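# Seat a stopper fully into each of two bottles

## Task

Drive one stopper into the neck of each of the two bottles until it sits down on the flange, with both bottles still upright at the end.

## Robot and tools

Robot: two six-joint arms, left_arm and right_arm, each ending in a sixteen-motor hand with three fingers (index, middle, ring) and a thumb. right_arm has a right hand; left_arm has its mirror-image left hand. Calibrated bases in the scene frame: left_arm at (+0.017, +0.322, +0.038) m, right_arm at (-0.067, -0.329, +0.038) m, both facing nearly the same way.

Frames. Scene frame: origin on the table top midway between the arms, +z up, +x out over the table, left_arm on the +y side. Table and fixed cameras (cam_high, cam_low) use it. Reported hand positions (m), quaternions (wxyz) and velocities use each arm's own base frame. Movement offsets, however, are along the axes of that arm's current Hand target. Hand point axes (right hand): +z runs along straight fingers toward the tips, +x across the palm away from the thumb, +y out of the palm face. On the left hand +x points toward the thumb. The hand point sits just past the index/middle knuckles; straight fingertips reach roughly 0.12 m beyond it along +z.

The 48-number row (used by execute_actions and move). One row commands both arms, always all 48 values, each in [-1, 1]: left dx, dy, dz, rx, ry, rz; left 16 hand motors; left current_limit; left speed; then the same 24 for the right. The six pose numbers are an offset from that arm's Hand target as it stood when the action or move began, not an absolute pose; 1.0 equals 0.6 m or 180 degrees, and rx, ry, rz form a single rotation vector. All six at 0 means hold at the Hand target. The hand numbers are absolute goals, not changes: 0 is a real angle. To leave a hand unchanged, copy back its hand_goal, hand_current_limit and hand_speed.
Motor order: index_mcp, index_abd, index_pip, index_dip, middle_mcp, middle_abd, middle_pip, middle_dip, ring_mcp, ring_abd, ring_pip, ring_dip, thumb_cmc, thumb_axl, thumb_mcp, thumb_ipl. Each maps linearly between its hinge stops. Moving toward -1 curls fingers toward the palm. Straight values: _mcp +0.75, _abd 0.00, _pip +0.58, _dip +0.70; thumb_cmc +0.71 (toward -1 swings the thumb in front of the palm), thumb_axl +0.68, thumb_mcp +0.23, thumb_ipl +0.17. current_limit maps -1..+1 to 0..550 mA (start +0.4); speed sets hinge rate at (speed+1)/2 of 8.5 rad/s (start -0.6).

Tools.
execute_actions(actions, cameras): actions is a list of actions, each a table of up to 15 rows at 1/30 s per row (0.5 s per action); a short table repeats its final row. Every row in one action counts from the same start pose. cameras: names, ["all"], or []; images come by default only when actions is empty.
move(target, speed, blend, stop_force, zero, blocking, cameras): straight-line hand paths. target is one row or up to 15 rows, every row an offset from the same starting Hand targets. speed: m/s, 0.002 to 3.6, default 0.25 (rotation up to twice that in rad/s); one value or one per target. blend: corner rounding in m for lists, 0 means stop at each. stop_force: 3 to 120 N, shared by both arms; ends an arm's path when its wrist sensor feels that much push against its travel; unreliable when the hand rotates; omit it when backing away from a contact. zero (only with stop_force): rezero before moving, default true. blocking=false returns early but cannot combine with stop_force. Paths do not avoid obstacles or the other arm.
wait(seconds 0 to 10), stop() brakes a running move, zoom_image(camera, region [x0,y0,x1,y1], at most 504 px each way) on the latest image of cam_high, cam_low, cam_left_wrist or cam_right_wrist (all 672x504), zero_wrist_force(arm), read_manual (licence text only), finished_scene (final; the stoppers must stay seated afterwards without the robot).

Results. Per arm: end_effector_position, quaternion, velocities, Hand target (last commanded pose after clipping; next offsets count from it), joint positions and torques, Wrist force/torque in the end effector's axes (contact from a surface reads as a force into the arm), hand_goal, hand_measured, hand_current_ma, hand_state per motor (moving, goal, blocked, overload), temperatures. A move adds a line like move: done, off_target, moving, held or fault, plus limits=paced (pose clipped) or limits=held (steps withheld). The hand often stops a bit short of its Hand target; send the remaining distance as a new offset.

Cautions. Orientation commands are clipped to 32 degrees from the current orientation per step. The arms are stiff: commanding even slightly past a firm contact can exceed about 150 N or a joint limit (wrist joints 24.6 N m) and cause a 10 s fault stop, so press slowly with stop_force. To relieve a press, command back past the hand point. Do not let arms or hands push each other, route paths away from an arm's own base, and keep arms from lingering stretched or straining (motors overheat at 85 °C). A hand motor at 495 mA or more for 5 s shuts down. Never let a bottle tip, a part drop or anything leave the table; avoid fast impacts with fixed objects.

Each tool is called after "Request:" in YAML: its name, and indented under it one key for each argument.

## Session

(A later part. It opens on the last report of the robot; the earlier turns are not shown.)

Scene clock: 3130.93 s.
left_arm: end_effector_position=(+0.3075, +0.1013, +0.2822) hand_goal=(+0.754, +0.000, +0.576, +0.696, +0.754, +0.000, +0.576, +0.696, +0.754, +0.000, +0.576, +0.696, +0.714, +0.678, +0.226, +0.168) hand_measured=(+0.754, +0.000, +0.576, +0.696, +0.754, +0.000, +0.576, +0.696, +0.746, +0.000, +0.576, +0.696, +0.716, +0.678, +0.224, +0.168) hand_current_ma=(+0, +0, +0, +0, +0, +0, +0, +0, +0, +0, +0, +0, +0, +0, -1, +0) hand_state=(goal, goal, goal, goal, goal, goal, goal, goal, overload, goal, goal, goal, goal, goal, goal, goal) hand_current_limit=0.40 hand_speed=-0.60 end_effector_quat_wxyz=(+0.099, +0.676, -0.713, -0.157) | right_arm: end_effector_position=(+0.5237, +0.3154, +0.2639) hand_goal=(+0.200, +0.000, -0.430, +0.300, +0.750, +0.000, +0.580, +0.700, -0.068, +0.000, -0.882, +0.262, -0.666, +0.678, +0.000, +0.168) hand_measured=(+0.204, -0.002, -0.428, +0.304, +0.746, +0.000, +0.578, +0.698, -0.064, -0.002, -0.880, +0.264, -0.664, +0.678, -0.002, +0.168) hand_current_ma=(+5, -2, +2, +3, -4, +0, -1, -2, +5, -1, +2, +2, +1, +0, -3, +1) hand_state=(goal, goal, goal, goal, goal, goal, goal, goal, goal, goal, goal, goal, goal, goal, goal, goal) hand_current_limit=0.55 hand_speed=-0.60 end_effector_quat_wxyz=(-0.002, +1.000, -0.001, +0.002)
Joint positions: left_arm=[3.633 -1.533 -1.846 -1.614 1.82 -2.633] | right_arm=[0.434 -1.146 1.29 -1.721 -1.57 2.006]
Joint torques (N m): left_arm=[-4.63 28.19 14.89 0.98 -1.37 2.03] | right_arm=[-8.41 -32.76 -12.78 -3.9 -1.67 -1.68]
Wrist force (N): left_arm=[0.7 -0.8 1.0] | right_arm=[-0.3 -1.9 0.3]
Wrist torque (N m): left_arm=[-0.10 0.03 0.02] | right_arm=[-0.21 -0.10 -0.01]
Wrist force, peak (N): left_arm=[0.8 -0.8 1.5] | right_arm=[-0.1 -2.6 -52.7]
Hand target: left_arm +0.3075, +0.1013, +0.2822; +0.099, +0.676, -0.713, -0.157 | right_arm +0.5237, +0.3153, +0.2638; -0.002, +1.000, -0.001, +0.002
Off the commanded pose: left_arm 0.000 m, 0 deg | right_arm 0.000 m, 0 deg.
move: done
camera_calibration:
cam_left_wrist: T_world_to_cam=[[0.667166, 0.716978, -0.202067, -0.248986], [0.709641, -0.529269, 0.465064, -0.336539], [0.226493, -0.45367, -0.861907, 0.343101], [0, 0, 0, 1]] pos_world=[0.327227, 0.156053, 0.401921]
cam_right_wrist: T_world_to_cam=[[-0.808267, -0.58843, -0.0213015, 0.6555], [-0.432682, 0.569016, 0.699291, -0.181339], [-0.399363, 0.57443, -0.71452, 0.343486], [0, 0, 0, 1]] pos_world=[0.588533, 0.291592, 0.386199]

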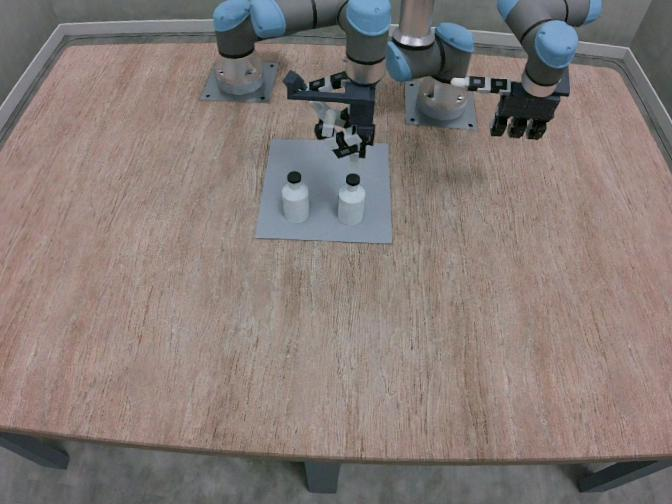

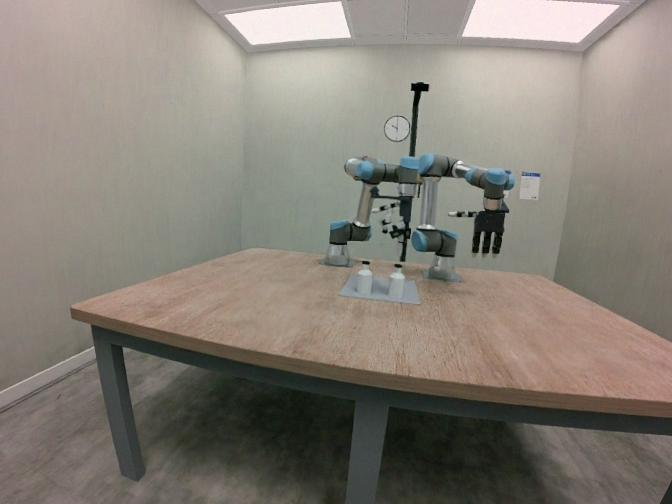

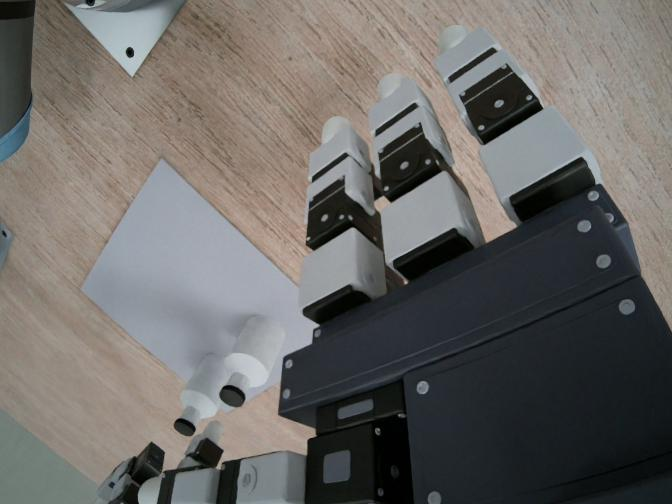

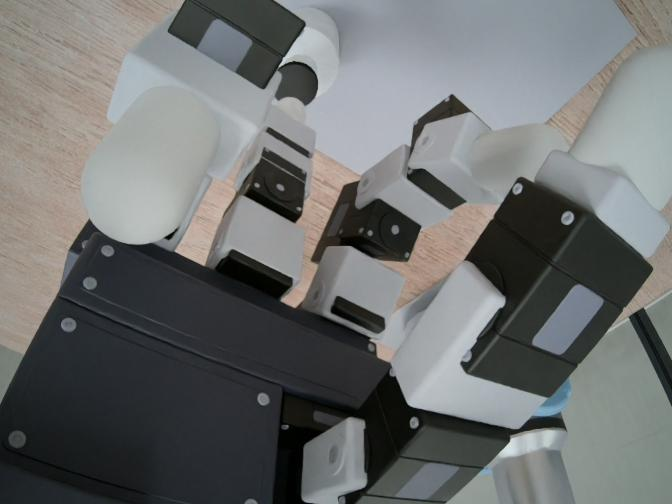

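Request:
move:
  target: [0,0,0,0,0,0,0.754,0,0.576,0.696,0.754,0,0.576,0.696,0.754,0,0.576,0.696,0.714,0.678,0.226,0.168,0.4,-0.6,0,0,0.055,0,0,0,0.2,0,-0.431,0.3,0.75,0.0,0.58,0.7,-0.068,0,-0.883,0.261,-0.666,0.678,0.0,0.168,0.55,-0.6]
  speed: 0.06

Request:
move:
  target: [0,0,0,0,0,0,0.754,0,0.576,0.696,0.754,0,0.576,0.696,0.754,0,0.576,0.696,0.714,0.678,0.226,0.168,0.4,-0.6,0,0,0.04,0,0,0,0.2,0,-0.431,0.3,0.75,0.0,0.58,0.7,-0.068,0,-0.883,0.261,-0.666,0.678,0.0,0.168,0.55,-0.6]
  speed: 0.015
  stop_force: 15

Request:
move:
  target: [0,0,0,0,0,0,0.754,0,0.576,0.696,0.754,0,0.576,0.696,0.754,0,0.576,0.696,0.714,0.678,0.226,0.168,0.4,-0.6,0,0,0.025,0,0,0,0.2,0,-0.431,0.3,0.75,0.0,0.58,0.7,-0.068,0,-0.883,0.261,-0.666,0.678,0.0,0.168,0.55,-0.6]
  speed: 0.008
  stop_force: 68
  zero: false

Request:
move:
  target: [0,0,0,0,0,0,0.754,0,0.576,0.696,0.754,0,0.576,0.696,0.754,0,0.576,0.696,0.714,0.678,0.226,0.168,0.4,-0.6,0,0,-0.012,0,0,0,0.2,0,-0.431,0.3,0.75,0.0,0.58,0.7,-0.068,0,-0.883,0.261,-0.666,0.678,0.0,0.168,0.55,-0.6]
  speed: 0.03

Request:
move:
  target: [0,0,0,0,0,0,0.754,0,0.576,0.696,0.754,0,0.576,0.696,0.754,0,0.576,0.696,0.714,0.678,0.226,0.168,0.4,-0.6,0,0,0.04,0,0,0,0.2,0,-0.431,0.3,0.75,0.0,0.58,0.7,-0.068,0,-0.883,0.261,-0.666,0.678,0.0,0.168,0.55,-0.6]
  speed: 0.015
  stop_force: 15

Scene clock: 3185.60 s.
left_arm: end_effector_position=(+0.3075, +0.1013, +0.2822) hand_goal=(+0.754, +0.000, +0.576, +0.696, +0.754, +0.000, +0.576, +0.696, +0.754, +0.000, +0.576, +0.696, +0.714, +0.678, +0.226, +0.168) hand_measured=(+0.754, +0.000, +0.576, +0.696, +0.754, +0.000, +0.576, +0.696, +0.746, +0.000, +0.576, +0.696, +0.716, +0.678, +0.224, +0.168) hand_current_ma=(+0, +0, +0, +0, +0, +0, +0, +0, +0, +0, +0, +0, +0, +0, -1, +0) hand_state=(goal, goal, goal, goal, goal, goal, goal, goal, overload, goal, goal, goal, goal, goal, goal, goal) hand_current_limit=0.40 hand_speed=-0.60 end_effector_quat_wxyz=(+0.099, +0.676, -0.713, -0.157) | right_arm: end_effector_position=(+0.5239, +0.3154, +0.2306) hand_goal=(+0.200, +0.000, -0.430, +0.300, +0.750, +0.000, +0.580, +0.700, -0.068, +0.000, -0.882, +0.262, -0.666, +0.678, +0.000, +0.168) hand_measured=(+0.204, -0.002, -0.428, +0.304, +0.746, +0.000, +0.578, +0.698, -0.064, -0.002, -0.880, +0.264, -0.664, +0.678, -0.002, +0.168) hand_current_ma=(+5, -2, +2, +3, -4, +0, -1, -2, +5, -1, +2, +2, +1, +0, -3, +1) hand_state=(goal, goal, goal, goal, goal, goal, goal, goal, goal, goal, goal, goal, goal, goal, goal, goal) hand_current_limit=0.55 hand_speed=-0.60 end_effector_quat_wxyz=(-0.001, +1.000, -0.001, +0.002) end_effector_velocity=(+0.000, +0.000, +0.001) end_effector_angular_velocity=(-0.001, +0.001, +0.000)
Joint positions: left_arm=[3.633 -1.533 -1.846 -1.614 1.82 -2.633] | right_arm=[0.434 -1.131 1.354 -1.799 -1.57 2.006]
Joint velocities: left_arm=[within noise] | right_arm=[0 -0.001 -0.003 0.005 0 0]
Joint torques (N m): left_arm=[-4.11 28.44 14.97 0.98 -1.22 2.09] | right_arm=[-3.86 -50.65 -29.86 -1.34 1.08 1.26]
Wrist force (N): left_arm=[0.5 -0.8 1.2] | right_arm=[0.0 -1.4 0.3]
Wrist torque (N m): left_arm=[-0.11 0.07 0.00] | right_arm=[-0.13 -0.12 0.02]
Wrist force, peak (N): left_arm=[0.9 -0.9 1.3] | right_arm=[-0.3 -1.9 0.5]
Hand target: left_arm +0.3075, +0.1013, +0.2822; +0.099, +0.676, -0.713, -0.157 | right_arm +0.5239, +0.3154, +0.2308; -0.002, +1.000, -0.001, +0.002
Off the commanded pose: left_arm 0.000 m, 0 deg | right_arm 0.000 m, 0 deg.
move: done

Scene clock: 3187.07 s.
left_arm: end_effector_position=(+0.3075, +0.1013, +0.2822) hand_goal=(+0.754, +0.000, +0.576, +0.696, +0.754, +0.000, +0.576, +0.696, +0.754, +0.000, +0.576, +0.696, +0.714, +0.678, +0.226, +0.168) hand_measured=(+0.754, +0.000, +0.576, +0.696, +0.754, +0.000, +0.576, +0.696, +0.746, +0.000, +0.576, +0.696, +0.716, +0.678, +0.224, +0.168) hand_current_ma=(+0, +0, +0, +0, +0, +0, +0, +0, +0, +0, +0, +0, +0, +0, -1, +0) hand_state=(goal, goal, goal, goal, goal, goal, goal, goal, overload, goal, goal, goal, goal, goal, goal, goal) hand_current_limit=0.40 hand_speed=-0.60 end_effector_quat_wxyz=(+0.099, +0.676, -0.713, -0.157) | right_arm: end_effector_position=(+0.5240, +0.3154, +0.2237) hand_goal=(+0.200, +0.000, -0.430, +0.300, +0.750, +0.000, +0.580, +0.700, -0.068, +0.000, -0.882, +0.262, -0.666, +0.678, +0.000, +0.168) hand_measured=(+0.204, -0.002, -0.428, +0.304, +0.746, +0.002, +0.578, +0.698, -0.064, -0.002, -0.880, +0.264, -0.664, +0.678, -0.002, +0.168) hand_current_ma=(+5, -2, +2, +3, -5, +1, -1, -2, +5, -1, +2, +2, +1, +0, -3, +1) hand_state=(goal, goal, goal, goal, goal, goal, goal, goal, goal, goal, goal, goal, goal, goal, goal, goal) hand_current_limit=0.55 hand_speed=-0.60 end_effector_quat_wxyz=(-0.002, +1.000, -0.001, +0.002)
Joint positions: left_arm=[3.633 -1.533 -1.846 -1.614 1.82 -2.633] | right_arm=[0.434 -1.127 1.367 -1.816 -1.57 2.006]
Joint torques (N m): left_arm=[-5.81 27.49 15.18 1.22 -1.23 1.92] | right_arm=[3.25 -39.53 -19.85 -1.72 1.28 1.28]
Wrist force (N): left_arm=[0.4 -0.4 0.8] | right_arm=[0.0 -1.6 -16.3]
Wrist torque (N m): left_arm=[-0.03 0.06 -0.01] | right_arm=[1.13 0.26 0.01]
Wrist force, peak (N): left_arm=[0.5 -1.1 1.5] | right_arm=[-0.2 -1.6 -23.1]
Hand target: left_arm +0.3075, +0.1013, +0.2822; +0.099, +0.676, -0.713, -0.157 | right_arm +0.5240, +0.3154, +0.2237; -0.002, +1.000, -0.001, +0.002 (not the last commanded pose)
Off the commanded pose: left_arm 0.000 m, 0 deg | right_arm 0.017 m, 0 deg.
move: contact (right_arm)

Scene clock: 3188.27 s.
left_arm: end_effector_position=(+0.3075, +0.1013, +0.2822) hand_goal=(+0.754, +0.000, +0.576, +0.696, +0.754, +0.000, +0.576, +0.696, +0.754, +0.000, +0.576, +0.696, +0.714, +0.678, +0.226, +0.168) hand_measured=(+0.754, +0.000, +0.576, +0.696, +0.754, +0.000, +0.576, +0.696, +0.746, +0.000, +0.576, +0.696, +0.716, +0.678, +0.224, +0.168) hand_current_ma=(+0, +0, +0, +0, +0, +0, +0, +0, +0, +0, +0, +0, +0, +0, -1, +0) hand_state=(goal, goal, goal, goal, goal, goal, goal, goal, overload, goal, goal, goal, goal, goal, goal, goal) hand_current_limit=0.40 hand_speed=-0.60 end_effector_quat_wxyz=(+0.099, +0.676, -0.713, -0.157) | right_arm: end_effector_position=(+0.5241, +0.3155, +0.2209) hand_goal=(+0.200, +0.000, -0.430, +0.300, +0.750, +0.000, +0.580, +0.700, -0.068, +0.000, -0.882, +0.262, -0.666, +0.678, +0.000, +0.168) hand_measured=(+0.204, -0.002, -0.428, +0.304, +0.742, +0.008, +0.578, +0.698, -0.064, -0.002, -0.880, +0.264, -0.664, +0.678, -0.002, +0.168) hand_current_ma=(+5, -2, +2, +3, -10, +8, -1, -2, +5, -1, +2, +2, +1, +0, -3, +1) hand_state=(goal, goal, goal, goal, goal, goal, goal, goal, goal, goal, goal, goal, goal, goal, goal, goal) hand_current_limit=0.55 hand_speed=-0.60 end_effector_quat_wxyz=(-0.002, +1.000, -0.001, +0.003)
Joint positions: left_arm=[3.633 -1.533 -1.846 -1.614 1.82 -2.633] | right_arm=[0.434 -1.125 1.372 -1.824 -1.57 2.006]
Joint torques (N m): left_arm=[-4.86 28.3 15.36 1.01 -1.44 2.12] | right_arm=[3.46 -6.24 1.8 5.79 1.43 1.18]
Wrist force (N): left_arm=[0.2 -0.5 1.0] | right_arm=[0.2 -2.7 -69.1]
Wrist torque (N m): left_arm=[-0.05 0.09 -0.03] | right_arm=[5.20 1.40 0.01]
Wrist force, peak (N): left_arm=[0.6 -1.0 1.3] | right_arm=[0.0 -3.1 -73.4]
Hand target: left_arm +0.3075, +0.1013, +0.2822; +0.099, +0.676, -0.713, -0.157 | right_arm +0.5241, +0.3155, +0.2209; -0.002, +1.000, -0.001, +0.003 (not the last commanded pose)
Off the commanded pose: left_arm 0.000 m, 0 deg | right_arm 0.012 m, 0 deg.
move: contact (right_arm)

Scene clock: 3189.00 s.
left_arm: end_effector_position=(+0.3075, +0.1013, +0.2822) hand_goal=(+0.754, +0.000, +0.576, +0.696, +0.754, +0.000, +0.576, +0.696, +0.754, +0.000, +0.576, +0.696, +0.714, +0.678, +0.226, +0.168) hand_measured=(+0.754, +0.000, +0.576, +0.696, +0.754, +0.000, +0.576, +0.696, +0.746, +0.000, +0.576, +0.696, +0.716, +0.678, +0.224, +0.168) hand_current_ma=(+0, +0, +0, +0, +0, +0, +0, +0, +0, +0, +0, +0, +0, +0, -1, +0) hand_state=(goal, goal, goal, goal, goal, goal, goal, goal, overload, goal, goal, goal, goal, goal, goal, goal) hand_current_limit=0.40 hand_speed=-0.60 end_effector_quat_wxyz=(+0.099, +0.676, -0.713, -0.157) | right_arm: end_effector_position=(+0.5240, +0.3155, +0.2281) hand_goal=(+0.200, +0.000, -0.430, +0.300, +0.750, +0.000, +0.580, +0.700, -0.068, +0.000, -0.882, +0.262, -0.666, +0.678, +0.000, +0.168) hand_measured=(+0.204, -0.002, -0.428, +0.304, +0.746, +0.000, +0.578, +0.698, -0.064, -0.002, -0.880, +0.264, -0.664, +0.678, -0.002, +0.168) hand_current_ma=(+5, -2, +2, +3, -4, +0, -1, -2, +5, -1, +2, +2, +1, +0, -3, +1) hand_state=(goal, goal, goal, goal, goal, goal, goal, goal, goal, goal, goal, goal, goal, goal, goal, goal) hand_current_limit=0.55 hand_speed=-0.60 end_effector_quat_wxyz=(-0.002, +1.000, -0.001, +0.003)
Joint positions: left_arm=[3.633 -1.533 -1.846 -1.614 1.82 -2.633] | right_arm=[0.434 -1.13 1.359 -1.807 -1.57 2.006]
Joint torques (N m): left_arm=[-3.64 28.63 15.48 0.98 -1.15 1.99] | right_arm=[1.35 -49.71 -18.5 -3.68 1.34 0.69]
Wrist force (N): left_arm=[0.5 -0.7 1.4] | right_arm=[-0.1 -1.7 0.3]
Wrist torque (N m): left_arm=[-0.11 0.06 0.00] | right_arm=[-0.17 -0.11 0.01]
Wrist force, peak (N): left_arm=[0.8 -0.5 1.6] | right_arm=[0.1 -3.0 -69.0]
Hand target: left_arm +0.3075, +0.1013, +0.2822; +0.099, +0.676, -0.713, -0.157 | right_arm +0.5240, +0.3155, +0.2281; -0.002, +1.000, -0.001, +0.003
Off the commanded pose: left_arm 0.000 m, 0 deg | right_arm 0.000 m, 0 deg.
move: done

Scene clock: 3190.33 s.
left_arm: end_effector_position=(+0.3075, +0.1013, +0.2822) hand_goal=(+0.754, +0.000, +0.576, +0.696, +0.754, +0.000, +0.576, +0.696, +0.754, +0.000, +0.576, +0.696, +0.714, +0.678, +0.226, +0.168) hand_measured=(+0.754, +0.000, +0.576, +0.696, +0.754, +0.000, +0.576, +0.696, +0.746, +0.000, +0.576, +0.696, +0.716, +0.678, +0.224, +0.168) hand_current_ma=(+0, +0, +0, +0, +0, +0, +0, +0, +0, +0, +0, +0, +0, +0, -1, +0) hand_state=(goal, goal, goal, goal, goal, goal, goal, goal, overload, goal, goal, goal, goal, goal, goal, goal) hand_current_limit=0.40 hand_speed=-0.60 end_effector_quat_wxyz=(+0.099, +0.676, -0.713, -0.157) | right_arm: end_effector_position=(+0.5241, +0.3155, +0.2236) hand_goal=(+0.200, +0.000, -0.430, +0.300, +0.750, +0.000, +0.580, +0.700, -0.068, +0.000, -0.882, +0.262, -0.666, +0.678, +0.000, +0.168) hand_measured=(+0.204, -0.002, -0.428, +0.304, +0.746, +0.002, +0.578, +0.698, -0.064, -0.002, -0.880, +0.264, -0.664, +0.678, -0.002, +0.168) hand_current_ma=(+5, -2, +2, +3, -5, +2, -1, -2, +5, -1, +2, +2, +1, +0, -3, +1) hand_state=(goal, goal, goal, goal, goal, goal, goal, goal, goal, goal, goal, goal, goal, goal, goal, goal) hand_current_limit=0.55 hand_speed=-0.60 end_effector_quat_wxyz=(-0.002, +1.000, -0.001, +0.003)
Joint positions: left_arm=[3.633 -1.533 -1.846 -1.614 1.82 -2.633] | right_arm=[0.434 -1.127 1.367 -1.818 -1.57 2.006]
Joint torques (N m): left_arm=[-4.98 28.19 15.89 1.05 -1.11 2.06] | right_arm=[1.74 -39.65 -21.14 -1.65 1.17 0.54]
Wrist force (N): left_arm=[0.5 -0.7 1.1] | right_arm=[-0.1 -1.5 -16.5]
Wrist torque (N m): left_arm=[-0.09 0.06 0.00] | right_arm=[1.16 0.26 0.01]
Wrist force, peak (N): left_arm=[1.0 -0.9 1.4] | right_arm=[-0.3 -2.0 -23.4]
Hand target: left_arm +0.3075, +0.1013, +0.2822; +0.099, +0.676, -0.713, -0.157 | right_arm +0.5241, +0.3155, +0.2236; -0.002, +1.000, -0.001, +0.003 (not the last commanded pose)
Off the commanded pose: left_arm 0.000 m, 0 deg | right_arm 0.020 m, 0 deg.
move: contact (right_arm)

Request:
move:
  target:
    - [0,0,0,0,0,0,0.754,0,0.576,0.696,0.754,0,0.576,0.696,0.754,0,0.576,0.696,0.714,0.678,0.226,0.168,0.4,-0.6,0,0,-0.0667,0,0,0,0.2,0,-0.431,0.3,0.75,0.0,0.58,0.7,-0.068,0,-0.883,0.261,-0.666,0.678,0.0,0.168,0.55,-0.6]
    - [0,0,0,0,0,0,0.754,0,0.576,0.696,0.754,0,0.576,0.696,0.754,0,0.576,0.696,0.714,0.678,0.226,0.168,0.4,-0.6,0.0137,0.2292,-0.0667,0,0,0,0.2,0,-0.431,0.3,0.75,0.0,0.58,0.7,-0.068,0,-0.883,0.261,-0.666,0.678,0.0,0.168,0.55,-0.6]
    - [0,0,0,0,0,0,0.754,0,0.576,0.696,0.754,0,0.576,0.696,0.754,0,0.576,0.696,0.714,0.678,0.226,0.168,0.4,-0.6,0.0137,0.2292,-0.02,0,0,0,0.2,0,-0.431,0.3,0.75,0.0,0.58,0.7,-0.068,0,-0.883,0.261,-0.666,0.678,0.0,0.168,0.55,-0.6]
  speed: [0.08,0.2,0.06]
  blend: [0.01,0.01,0]
  cameras: ["all"]

Request:
zoom_image:
  camera: "cam_high"
  region: [273, 165, 313, 195]

Request:
zoom_image:
  camera: "cam_low"
  region: [352, 252, 382, 277]

Scene clock: 3207.60 s.
left_arm: end_effector_position=(+0.3075, +0.1013, +0.2822) hand_goal=(+0.754, +0.000, +0.576, +0.696, +0.754, +0.000, +0.576, +0.696, +0.754, +0.000, +0.576, +0.696, +0.714, +0.678, +0.226, +0.168) hand_measured=(+0.754, +0.000, +0.576, +0.696, +0.754, +0.000, +0.576, +0.696, +0.746, +0.000, +0.576, +0.696, +0.716, +0.678, +0.224, +0.168) hand_current_ma=(+0, +0, +0, +0, +0, +0, +0, +0, +0, +0, +0, +0, +0, +0, -1, +0) hand_state=(goal, goal, goal, goal, goal, goal, goal, goal, overload, goal, goal, goal, goal, goal, goal, goal) hand_current_limit=0.40 hand_speed=-0.60 end_effector_quat_wxyz=(+0.099, +0.676, -0.713, -0.157) | right_arm: end_effector_position=(+0.5320, +0.1779, +0.2350) hand_goal=(+0.200, +0.000, -0.430, +0.300, +0.750, +0.000, +0.580, +0.700, -0.068, +0.000, -0.882, +0.262, -0.666, +0.678, +0.000, +0.168) hand_measured=(+0.204, -0.002, -0.428, +0.304, +0.748, +0.002, +0.578, +0.698, -0.064, -0.002, -0.880, +0.264, -0.666, +0.678, -0.002, +0.168) hand_current_ma=(+5, -2, +2, +3, -2, +1, -1, -2, +5, -1, +2, +2, +1, +0, -3, +1) hand_state=(goal, goal, goal, goal, goal, goal, goal, goal, goal, goal, goal, goal, goal, goal, goal, goal) hand_current_limit=0.55 hand_speed=-0.60 end_effector_quat_wxyz=(-0.002, +1.000, -0.001, +0.003) end_effector_velocity=(+0.000, +0.000, +0.002) end_effector_angular_velocity=(-0.001, +0.002, -0.001)
Joint positions: left_arm=[3.633 -1.533 -1.846 -1.614 1.82 -2.633] | right_arm=[0.223 -1.283 1.556 -1.85 -1.568 1.795]
Joint velocities: left_arm=[within noise] | right_arm=[-0.001 0 -0.004 0.006 0 0.001]
Joint torques (N m): left_arm=[-4.88 28.52 15.2 1.2 -1.32 1.97] | right_arm=[11.62 -44.58 -26.88 -1.36 -1.35 -1.56]
Wrist force (N): left_arm=[0.5 -0.7 1.2] | right_arm=[-0.1 -1.7 -0.1]
Wrist torque (N m): left_arm=[-0.10 0.06 0.00] | right_arm=[-0.14 -0.10 -0.10]
Wrist force, peak (N): left_arm=[0.7 -0.8 1.7] | right_arm=[0.2 -2.0 -16.9]
Hand target: left_arm +0.3075, +0.1013, +0.2822; +0.099, +0.676, -0.713, -0.157 | right_arm +0.5320, +0.1779, +0.2352; -0.002, +1.000, -0.001, +0.003
Off the commanded pose: left_arm 0.000 m, 0 deg | right_arm 0.000 m, 0 deg.
move: done
camera_calibration:
cam_left_wrist: T_world_to_cam=[[0.667166, 0.716978, -0.202067, -0.248986], [0.709641, -0.529269, 0.465064, -0.336539], [0.226493, -0.45367, -0.861907, 0.343101], [0, 0, 0, 1]] pos_world=[0.327227, 0.156053, 0.401921]
cam_right_wrist: T_world_to_cam=[[-0.808327, -0.588315, -0.022181, 0.580935], [-0.433144, 0.568765, 0.699209, -0.0790007], [-0.39874, 0.574798, -0.714573, 0.40469], [0, 0, 0, 1]] pos_world=[0.596733, 0.154091, 0.357304]

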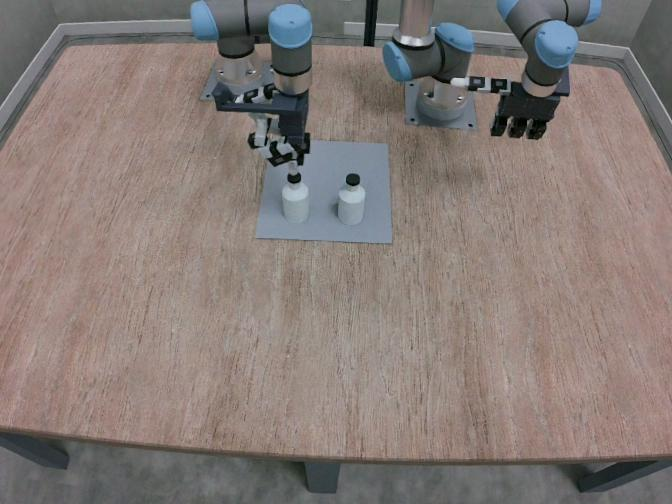

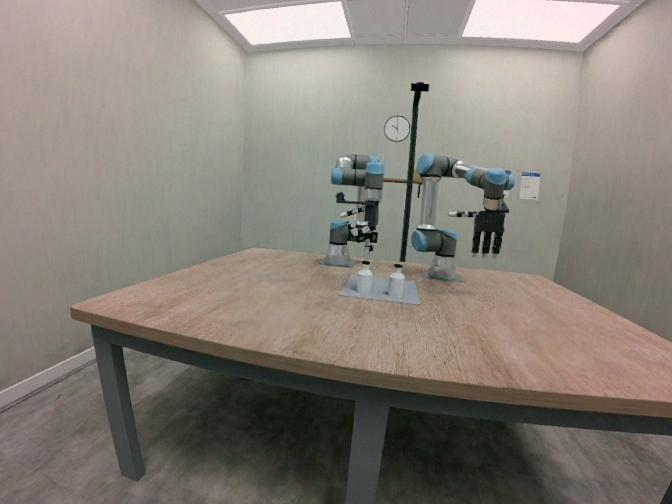

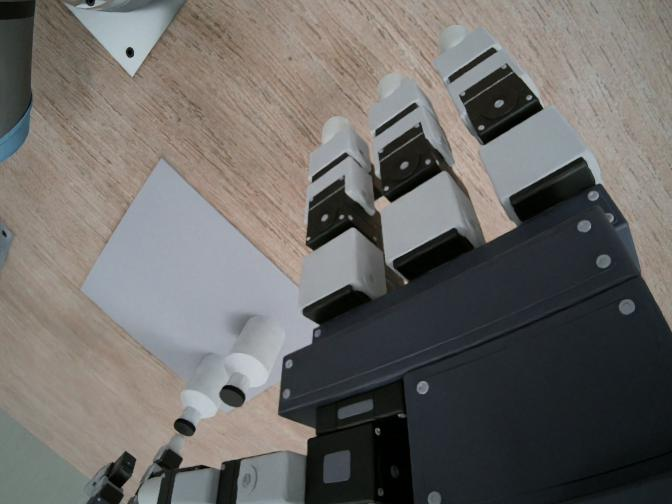

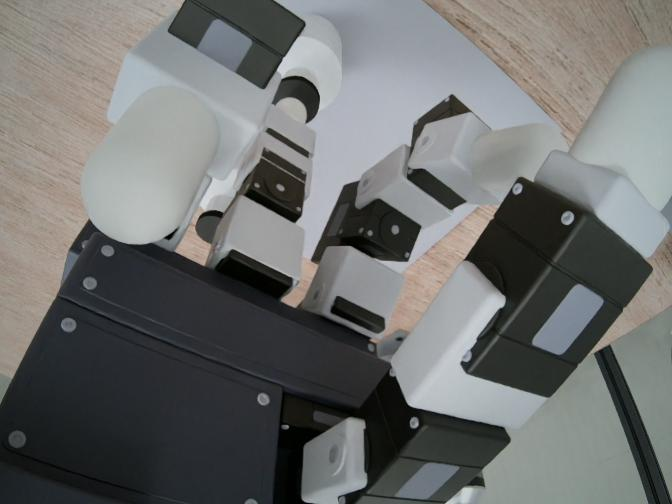

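Scaled by 12.600.

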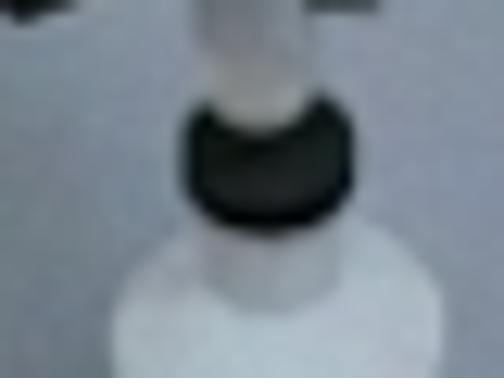

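Scaled by 16.800.

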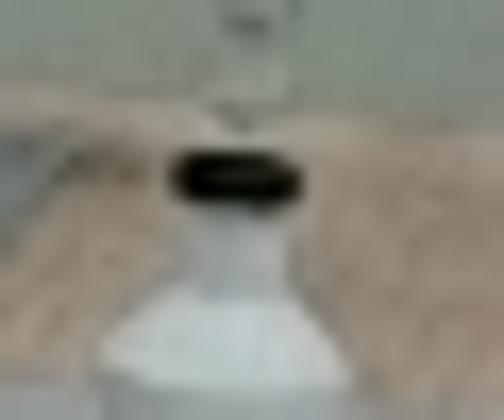

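Request:
move:
  target: [0,0,0,0,0,0,0.754,0,0.576,0.696,0.754,0,0.576,0.696,0.754,0,0.576,0.696,0.714,0.678,0.226,0.168,0.4,-0.6,0,0,0.04,0,0,0,0.2,0,-0.431,0.3,0.75,0.0,0.58,0.7,-0.068,0,-0.883,0.261,-0.666,0.678,0.0,0.168,0.55,-0.6]
  speed: 0.015
  stop_force: 15

Request:
move:
  target: [0,0,0,0,0,0,0.754,0,0.576,0.696,0.754,0,0.576,0.696,0.754,0,0.576,0.696,0.714,0.678,0.226,0.168,0.4,-0.6,0,0,0.025,0,0,0,0.2,0,-0.431,0.3,0.75,0.0,0.58,0.7,-0.068,0,-0.883,0.261,-0.666,0.678,0.0,0.168,0.55,-0.6]
  speed: 0.008
  stop_force: 65
  zero: false

Request:
move:
  target: [0,0,0,0,0,0,0.754,0,0.576,0.696,0.754,0,0.576,0.696,0.754,0,0.576,0.696,0.714,0.678,0.226,0.168,0.4,-0.6,0,0,-0.012,0,0,0,0.2,0,-0.431,0.3,0.75,0.0,0.58,0.7,-0.068,0,-0.883,0.261,-0.666,0.678,0.0,0.168,0.55,-0.6]
  speed: 0.03

Request:
move:
  target: [0,0,0,0,0,0,0.754,0,0.576,0.696,0.754,0,0.576,0.696,0.754,0,0.576,0.696,0.714,0.678,0.226,0.168,0.4,-0.6,0,0,0.04,0,0,0,0.2,0,-0.431,0.3,0.75,0.0,0.58,0.7,-0.068,0,-0.883,0.261,-0.666,0.678,0.0,0.168,0.55,-0.6]
  speed: 0.015
  stop_force: 15

Request:
move:
  target: [0,0,0,0,0,0,0.754,0,0.576,0.696,0.754,0,0.576,0.696,0.754,0,0.576,0.696,0.714,0.678,0.226,0.168,0.4,-0.6,0,0,-0.1,0,0,0,0.2,0,-0.431,0.3,0.75,0.0,0.58,0.7,-0.068,0,-0.883,0.261,-0.666,0.678,0.0,0.168,0.55,-0.6]
  speed: 0.08
  cameras: ["cam_high", "cam_low"]

Scene clock: 3221.17 s.
left_arm: end_effector_position=(+0.3075, +0.1013, +0.2822) hand_goal=(+0.754, +0.000, +0.576, +0.696, +0.754, +0.000, +0.576, +0.696, +0.754, +0.000, +0.576, +0.696, +0.714, +0.678, +0.226, +0.168) hand_measured=(+0.754, +0.000, +0.576, +0.696, +0.754, +0.000, +0.576, +0.696, +0.746, +0.000, +0.576, +0.696, +0.716, +0.678, +0.224, +0.168) hand_current_ma=(+0, +0, +0, +0, +0, +0, +0, +0, +0, +0, +0, +0, +0, +0, -1, +0) hand_state=(goal, goal, goal, goal, goal, goal, goal, goal, overload, goal, goal, goal, goal, goal, goal, goal) hand_current_limit=0.40 hand_speed=-0.60 end_effector_quat_wxyz=(+0.099, +0.676, -0.713, -0.157) | right_arm: end_effector_position=(+0.5321, +0.1780, +0.2235) hand_goal=(+0.200, +0.000, -0.430, +0.300, +0.750, +0.000, +0.580, +0.700, -0.068, +0.000, -0.882, +0.262, -0.666, +0.678, +0.000, +0.168) hand_measured=(+0.204, -0.002, -0.428, +0.304, +0.748, +0.004, +0.578, +0.698, -0.064, -0.002, -0.880, +0.264, -0.666, +0.678, -0.002, +0.168) hand_current_ma=(+5, -2, +2, +3, -2, +2, -1, -2, +5, -1, +2, +2, +1, +0, -3, +1) hand_state=(goal, goal, goal, goal, goal, goal, goal, goal, goal, goal, goal, goal, goal, goal, goal, goal) hand_current_limit=0.55 hand_speed=-0.60 end_effector_quat_wxyz=(-0.002, +1.000, -0.001, +0.003)
Joint positions: left_arm=[3.633 -1.533 -1.846 -1.614 1.82 -2.633] | right_arm=[0.223 -1.276 1.577 -1.878 -1.568 1.795]
Joint torques (N m): left_arm=[-4.33 28.49 15.54 1.24 -1.34 1.87] | right_arm=[10.21 -34.1 -20.54 -1.51 -1.83 0.49]
Wrist force (N): left_arm=[0.8 -0.5 1.2] | right_arm=[-0.1 -1.9 -16.6]
Wrist torque (N m): left_arm=[-0.08 0.01 0.03] | right_arm=[1.12 0.27 -0.10]
Wrist force, peak (N): left_arm=[1.0 -0.8 1.4] | right_arm=[-0.5 -1.7 -23.6]
Hand target: left_arm +0.3075, +0.1013, +0.2822; +0.099, +0.676, -0.713, -0.157 | right_arm +0.5321, +0.1780, +0.2235; -0.002, +1.000, -0.001, +0.003 (not the last commanded pose)
Off the commanded pose: left_arm 0.000 m, 0 deg | right_arm 0.012 m, 0 deg.
move: contact (right_arm)

Scene clock: 3222.53 s.
left_arm: end_effector_position=(+0.3075, +0.1013, +0.2822) hand_goal=(+0.754, +0.000, +0.576, +0.696, +0.754, +0.000, +0.576, +0.696, +0.754, +0.000, +0.576, +0.696, +0.714, +0.678, +0.226, +0.168) hand_measured=(+0.754, +0.000, +0.576, +0.696, +0.754, +0.000, +0.576, +0.696, +0.746, +0.000, +0.576, +0.696, +0.716, +0.678, +0.224, +0.168) hand_current_ma=(+0, +0, +0, +0, +0, +0, +0, +0, +0, +0, +0, +0, +0, +0, -1, +0) hand_state=(goal, goal, goal, goal, goal, goal, goal, goal, overload, goal, goal, goal, goal, goal, goal, goal) hand_current_limit=0.40 hand_speed=-0.60 end_effector_quat_wxyz=(+0.099, +0.676, -0.713, -0.157) | right_arm: end_effector_position=(+0.5323, +0.1780, +0.2207) hand_goal=(+0.200, +0.000, -0.430, +0.300, +0.750, +0.000, +0.580, +0.700, -0.068, +0.000, -0.882, +0.262, -0.666, +0.678, +0.000, +0.168) hand_measured=(+0.204, -0.002, -0.428, +0.304, +0.746, +0.008, +0.578, +0.698, -0.064, -0.002, -0.880, +0.264, -0.666, +0.678, -0.002, +0.168) hand_current_ma=(+5, -2, +2, +3, -4, +9, -1, -2, +5, -1, +2, +2, +1, +0, -3, +1) hand_state=(goal, goal, goal, goal, goal, goal, goal, goal, goal, goal, goal, goal, goal, goal, goal, goal) hand_current_limit=0.55 hand_speed=-0.60 end_effector_quat_wxyz=(-0.002, +1.000, -0.001, +0.003)
Joint positions: left_arm=[3.633 -1.533 -1.846 -1.614 1.82 -2.633] | right_arm=[0.223 -1.274 1.582 -1.886 -1.568 1.795]
Joint torques (N m): left_arm=[-3.87 28.21 15.48 1.18 -1.21 2.16] | right_arm=[11.61 -5.33 1.29 5.67 -1.94 0.64]
Wrist force (N): left_arm=[0.5 -0.9 1.2] | right_arm=[0.0 -2.8 -67.6]
Wrist torque (N m): left_arm=[-0.13 0.07 0.01] | right_arm=[5.07 1.40 -0.11]
Wrist force, peak (N): left_arm=[0.9 -0.8 1.4] | right_arm=[-0.1 -2.9 -72.1]
Hand target: left_arm +0.3075, +0.1013, +0.2822; +0.099, +0.676, -0.713, -0.157 | right_arm +0.5323, +0.1780, +0.2207; -0.002, +1.000, -0.001, +0.003 (not the last commanded pose)
Off the commanded pose: left_arm 0.000 m, 0 deg | right_arm 0.012 m, 0 deg.
move: contact (right_arm)

Scene clock: 3223.27 s.
left_arm: end_effector_position=(+0.3075, +0.1013, +0.2822) hand_goal=(+0.754, +0.000, +0.576, +0.696, +0.754, +0.000, +0.576, +0.696, +0.754, +0.000, +0.576, +0.696, +0.714, +0.678, +0.226, +0.168) hand_measured=(+0.754, +0.000, +0.576, +0.696, +0.754, +0.000, +0.576, +0.696, +0.746, +0.000, +0.576, +0.696, +0.716, +0.678, +0.224, +0.168) hand_current_ma=(+0, +0, +0, +0, +0, +0, +0, +0, +0, +0, +0, +0, +0, +0, -1, +0) hand_state=(goal, goal, goal, goal, goal, goal, goal, goal, overload, goal, goal, goal, goal, goal, goal, goal) hand_current_limit=0.40 hand_speed=-0.60 end_effector_quat_wxyz=(+0.099, +0.676, -0.713, -0.157) | right_arm: end_effector_position=(+0.5322, +0.1780, +0.2280) hand_goal=(+0.200, +0.000, -0.430, +0.300, +0.750, +0.000, +0.580, +0.700, -0.068, +0.000, -0.882, +0.262, -0.666, +0.678, +0.000, +0.168) hand_measured=(+0.204, -0.002, -0.428, +0.304, +0.748, +0.002, +0.578, +0.698, -0.064, -0.002, -0.880, +0.264, -0.666, +0.678, -0.002, +0.168) hand_current_ma=(+5, -2, +2, +3, -2, +2, -1, -2, +5, -1, +2, +2, +1, +0, -3, +1) hand_state=(goal, goal, goal, goal, goal, goal, goal, goal, goal, goal, goal, goal, goal, goal, goal, goal) hand_current_limit=0.55 hand_speed=-0.60 end_effector_quat_wxyz=(-0.002, +1.000, -0.001, +0.003)
Joint positions: left_arm=[3.633 -1.533 -1.846 -1.614 1.82 -2.633] | right_arm=[0.223 -1.279 1.569 -1.868 -1.568 1.795]
Joint torques (N m): left_arm=[-5.28 27.95 16.05 1.18 -1.46 2.08] | right_arm=[5.68 -39.99 -18.18 -3.63 -1.98 -0.67]
Wrist force (N): left_arm=[0.8 -0.9 0.9] | right_arm=[-0.2 -1.5 0.1]
Wrist torque (N m): left_arm=[-0.09 0.02 0.03] | right_arm=[-0.13 -0.08 -0.10]
Wrist force, peak (N): left_arm=[0.5 -0.4 1.6] | right_arm=[0.1 -2.7 -67.4]
Hand target: left_arm +0.3075, +0.1013, +0.2822; +0.099, +0.676, -0.713, -0.157 | right_arm +0.5322, +0.1780, +0.2279; -0.002, +1.000, -0.001, +0.003
Off the commanded pose: left_arm 0.000 m, 0 deg | right_arm 0.000 m, 0 deg.
move: done

Scene clock: 3224.60 s.
left_arm: end_effector_position=(+0.3075, +0.1013, +0.2822) hand_goal=(+0.754, +0.000, +0.576, +0.696, +0.754, +0.000, +0.576, +0.696, +0.754, +0.000, +0.576, +0.696, +0.714, +0.678, +0.226, +0.168) hand_measured=(+0.754, +0.000, +0.576, +0.696, +0.754, +0.000, +0.576, +0.696, +0.746, +0.000, +0.576, +0.696, +0.716, +0.678, +0.224, +0.168) hand_current_ma=(+0, +0, +0, +0, +0, +0, +0, +0, +0, +0, +0, +0, +0, +0, -1, +0) hand_state=(goal, goal, goal, goal, goal, goal, goal, goal, overload, goal, goal, goal, goal, goal, goal, goal) hand_current_limit=0.40 hand_speed=-0.60 end_effector_quat_wxyz=(+0.099, +0.676, -0.713, -0.157) | right_arm: end_effector_position=(+0.5323, +0.1780, +0.2233) hand_goal=(+0.200, +0.000, -0.430, +0.300, +0.750, +0.000, +0.580, +0.700, -0.068, +0.000, -0.882, +0.262, -0.666, +0.678, +0.000, +0.168) hand_measured=(+0.204, -0.002, -0.428, +0.304, +0.748, +0.004, +0.578, +0.698, -0.064, -0.002, -0.880, +0.264, -0.666, +0.678, -0.002, +0.168) hand_current_ma=(+5, -2, +2, +3, -2, +3, -1, -2, +5, -1, +2, +2, +1, +0, -3, +1) hand_state=(goal, goal, goal, goal, goal, goal, goal, goal, goal, goal, goal, goal, goal, goal, goal, goal) hand_current_limit=0.55 hand_speed=-0.60 end_effector_quat_wxyz=(-0.002, +1.000, -0.001, +0.003)
Joint positions: left_arm=[3.633 -1.533 -1.846 -1.614 1.82 -2.633] | right_arm=[0.223 -1.276 1.577 -1.88 -1.568 1.795]
Joint torques (N m): left_arm=[-2.94 27.26 15.92 1.34 -1.16 2.06] | right_arm=[5.85 -35.05 -20.75 -1.61 -1.88 -1.04]
Wrist force (N): left_arm=[0.6 -0.7 1.1] | right_arm=[-0.2 -1.6 -16.3]
Wrist torque (N m): left_arm=[-0.08 0.04 0.01] | right_arm=[1.14 0.28 -0.11]
Wrist force, peak (N): left_arm=[0.9 -0.9 1.5] | right_arm=[-0.4 -1.6 -23.3]
Hand target: left_arm +0.3075, +0.1013, +0.2822; +0.099, +0.676, -0.713, -0.157 | right_arm +0.5323, +0.1780, +0.2233; -0.002, +1.000, -0.001, +0.003 (not the last commanded pose)
Off the commanded pose: left_arm 0.000 m, 0 deg | right_arm 0.019 m, 0 deg.
move: contact (right_arm)

Scene clock: 3225.70 s.
left_arm: end_effector_position=(+0.3075, +0.1013, +0.2822) hand_goal=(+0.754, +0.000, +0.576, +0.696, +0.754, +0.000, +0.576, +0.696, +0.754, +0.000, +0.576, +0.696, +0.714, +0.678, +0.226, +0.168) hand_measured=(+0.754, +0.000, +0.576, +0.696, +0.754, +0.000, +0.576, +0.696, +0.746, +0.000, +0.576, +0.696, +0.716, +0.678, +0.224, +0.168) hand_current_ma=(+0, +0, +0, +0, +0, +0, +0, +0, +0, +0, +0, +0, +0, +0, -1, +0) hand_state=(goal, goal, goal, goal, goal, goal, goal, goal, overload, goal, goal, goal, goal, goal, goal, goal) hand_current_limit=0.40 hand_speed=-0.60 end_effector_quat_wxyz=(+0.099, +0.676, -0.713, -0.157) | right_arm: end_effector_position=(+0.5319, +0.1778, +0.2834) hand_goal=(+0.200, +0.000, -0.430, +0.300, +0.750, +0.000, +0.580, +0.700, -0.068, +0.000, -0.882, +0.262, -0.666, +0.678, +0.000, +0.168) hand_measured=(+0.204, -0.002, -0.428, +0.304, +0.748, +0.002, +0.578, +0.698, -0.064, -0.002, -0.880, +0.264, -0.666, +0.678, -0.002, +0.168) hand_current_ma=(+5, -2, +2, +3, -2, +2, -1, -2, +6, -1, +2, +2, +1, +0, -3, +1) hand_state=(goal, goal, goal, goal, goal, goal, goal, goal, goal, goal, goal, goal, goal, goal, goal, goal) hand_current_limit=0.55 hand_speed=-0.60 end_effector_quat_wxyz=(-0.002, +1.000, -0.001, +0.003)
Joint positions: left_arm=[3.633 -1.533 -1.846 -1.614 1.82 -2.633] | right_arm=[0.223 -1.309 1.463 -1.733 -1.569 1.795]
Joint torques (N m): left_arm=[-3.84 28.86 15.75 1.17 -1.22 2.11] | right_arm=[-13.96 -26.32 -13.49 -4.38 -1.4 -1.28]
Wrist force (N): left_arm=[0.7 -0.7 1.3] | right_arm=[-0.3 -1.5 0.4]
Wrist torque (N m): left_arm=[-0.11 0.04 0.01] | right_arm=[-0.15 -0.08 -0.09]
Wrist force, peak (N): left_arm=[1.0 -0.7 1.3] | right_arm=[-0.1 -1.9 -15.6]
Hand target: left_arm +0.3075, +0.1013, +0.2822; +0.099, +0.676, -0.713, -0.157 | right_arm +0.5319, +0.1778, +0.2833; -0.002, +1.000, -0.001, +0.003
Off the commanded pose: left_arm 0.000 m, 0 deg | right_arm 0.000 m, 0 deg.
move: done
Images, in order (width x height): cam_high 672x504, cam_low 672x504.

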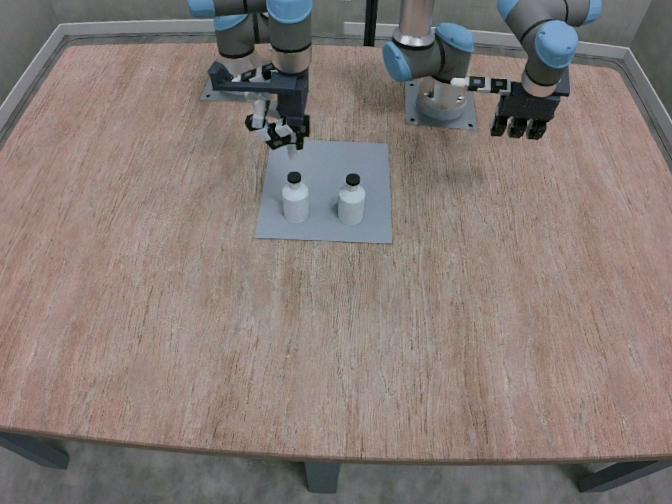

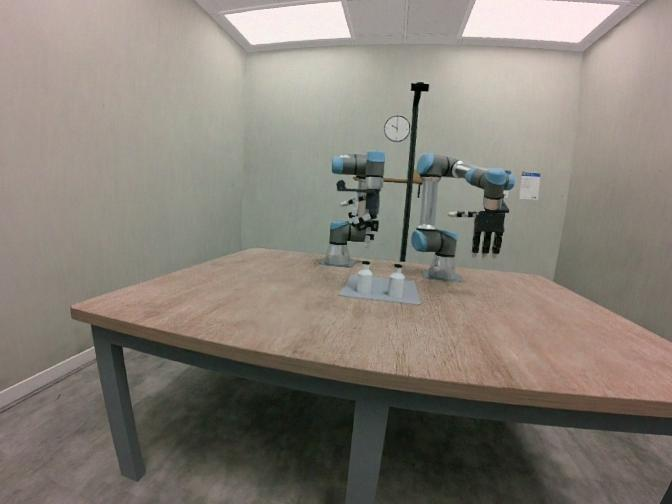

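Request:
finished_scene:

The scene is finished: the task was done.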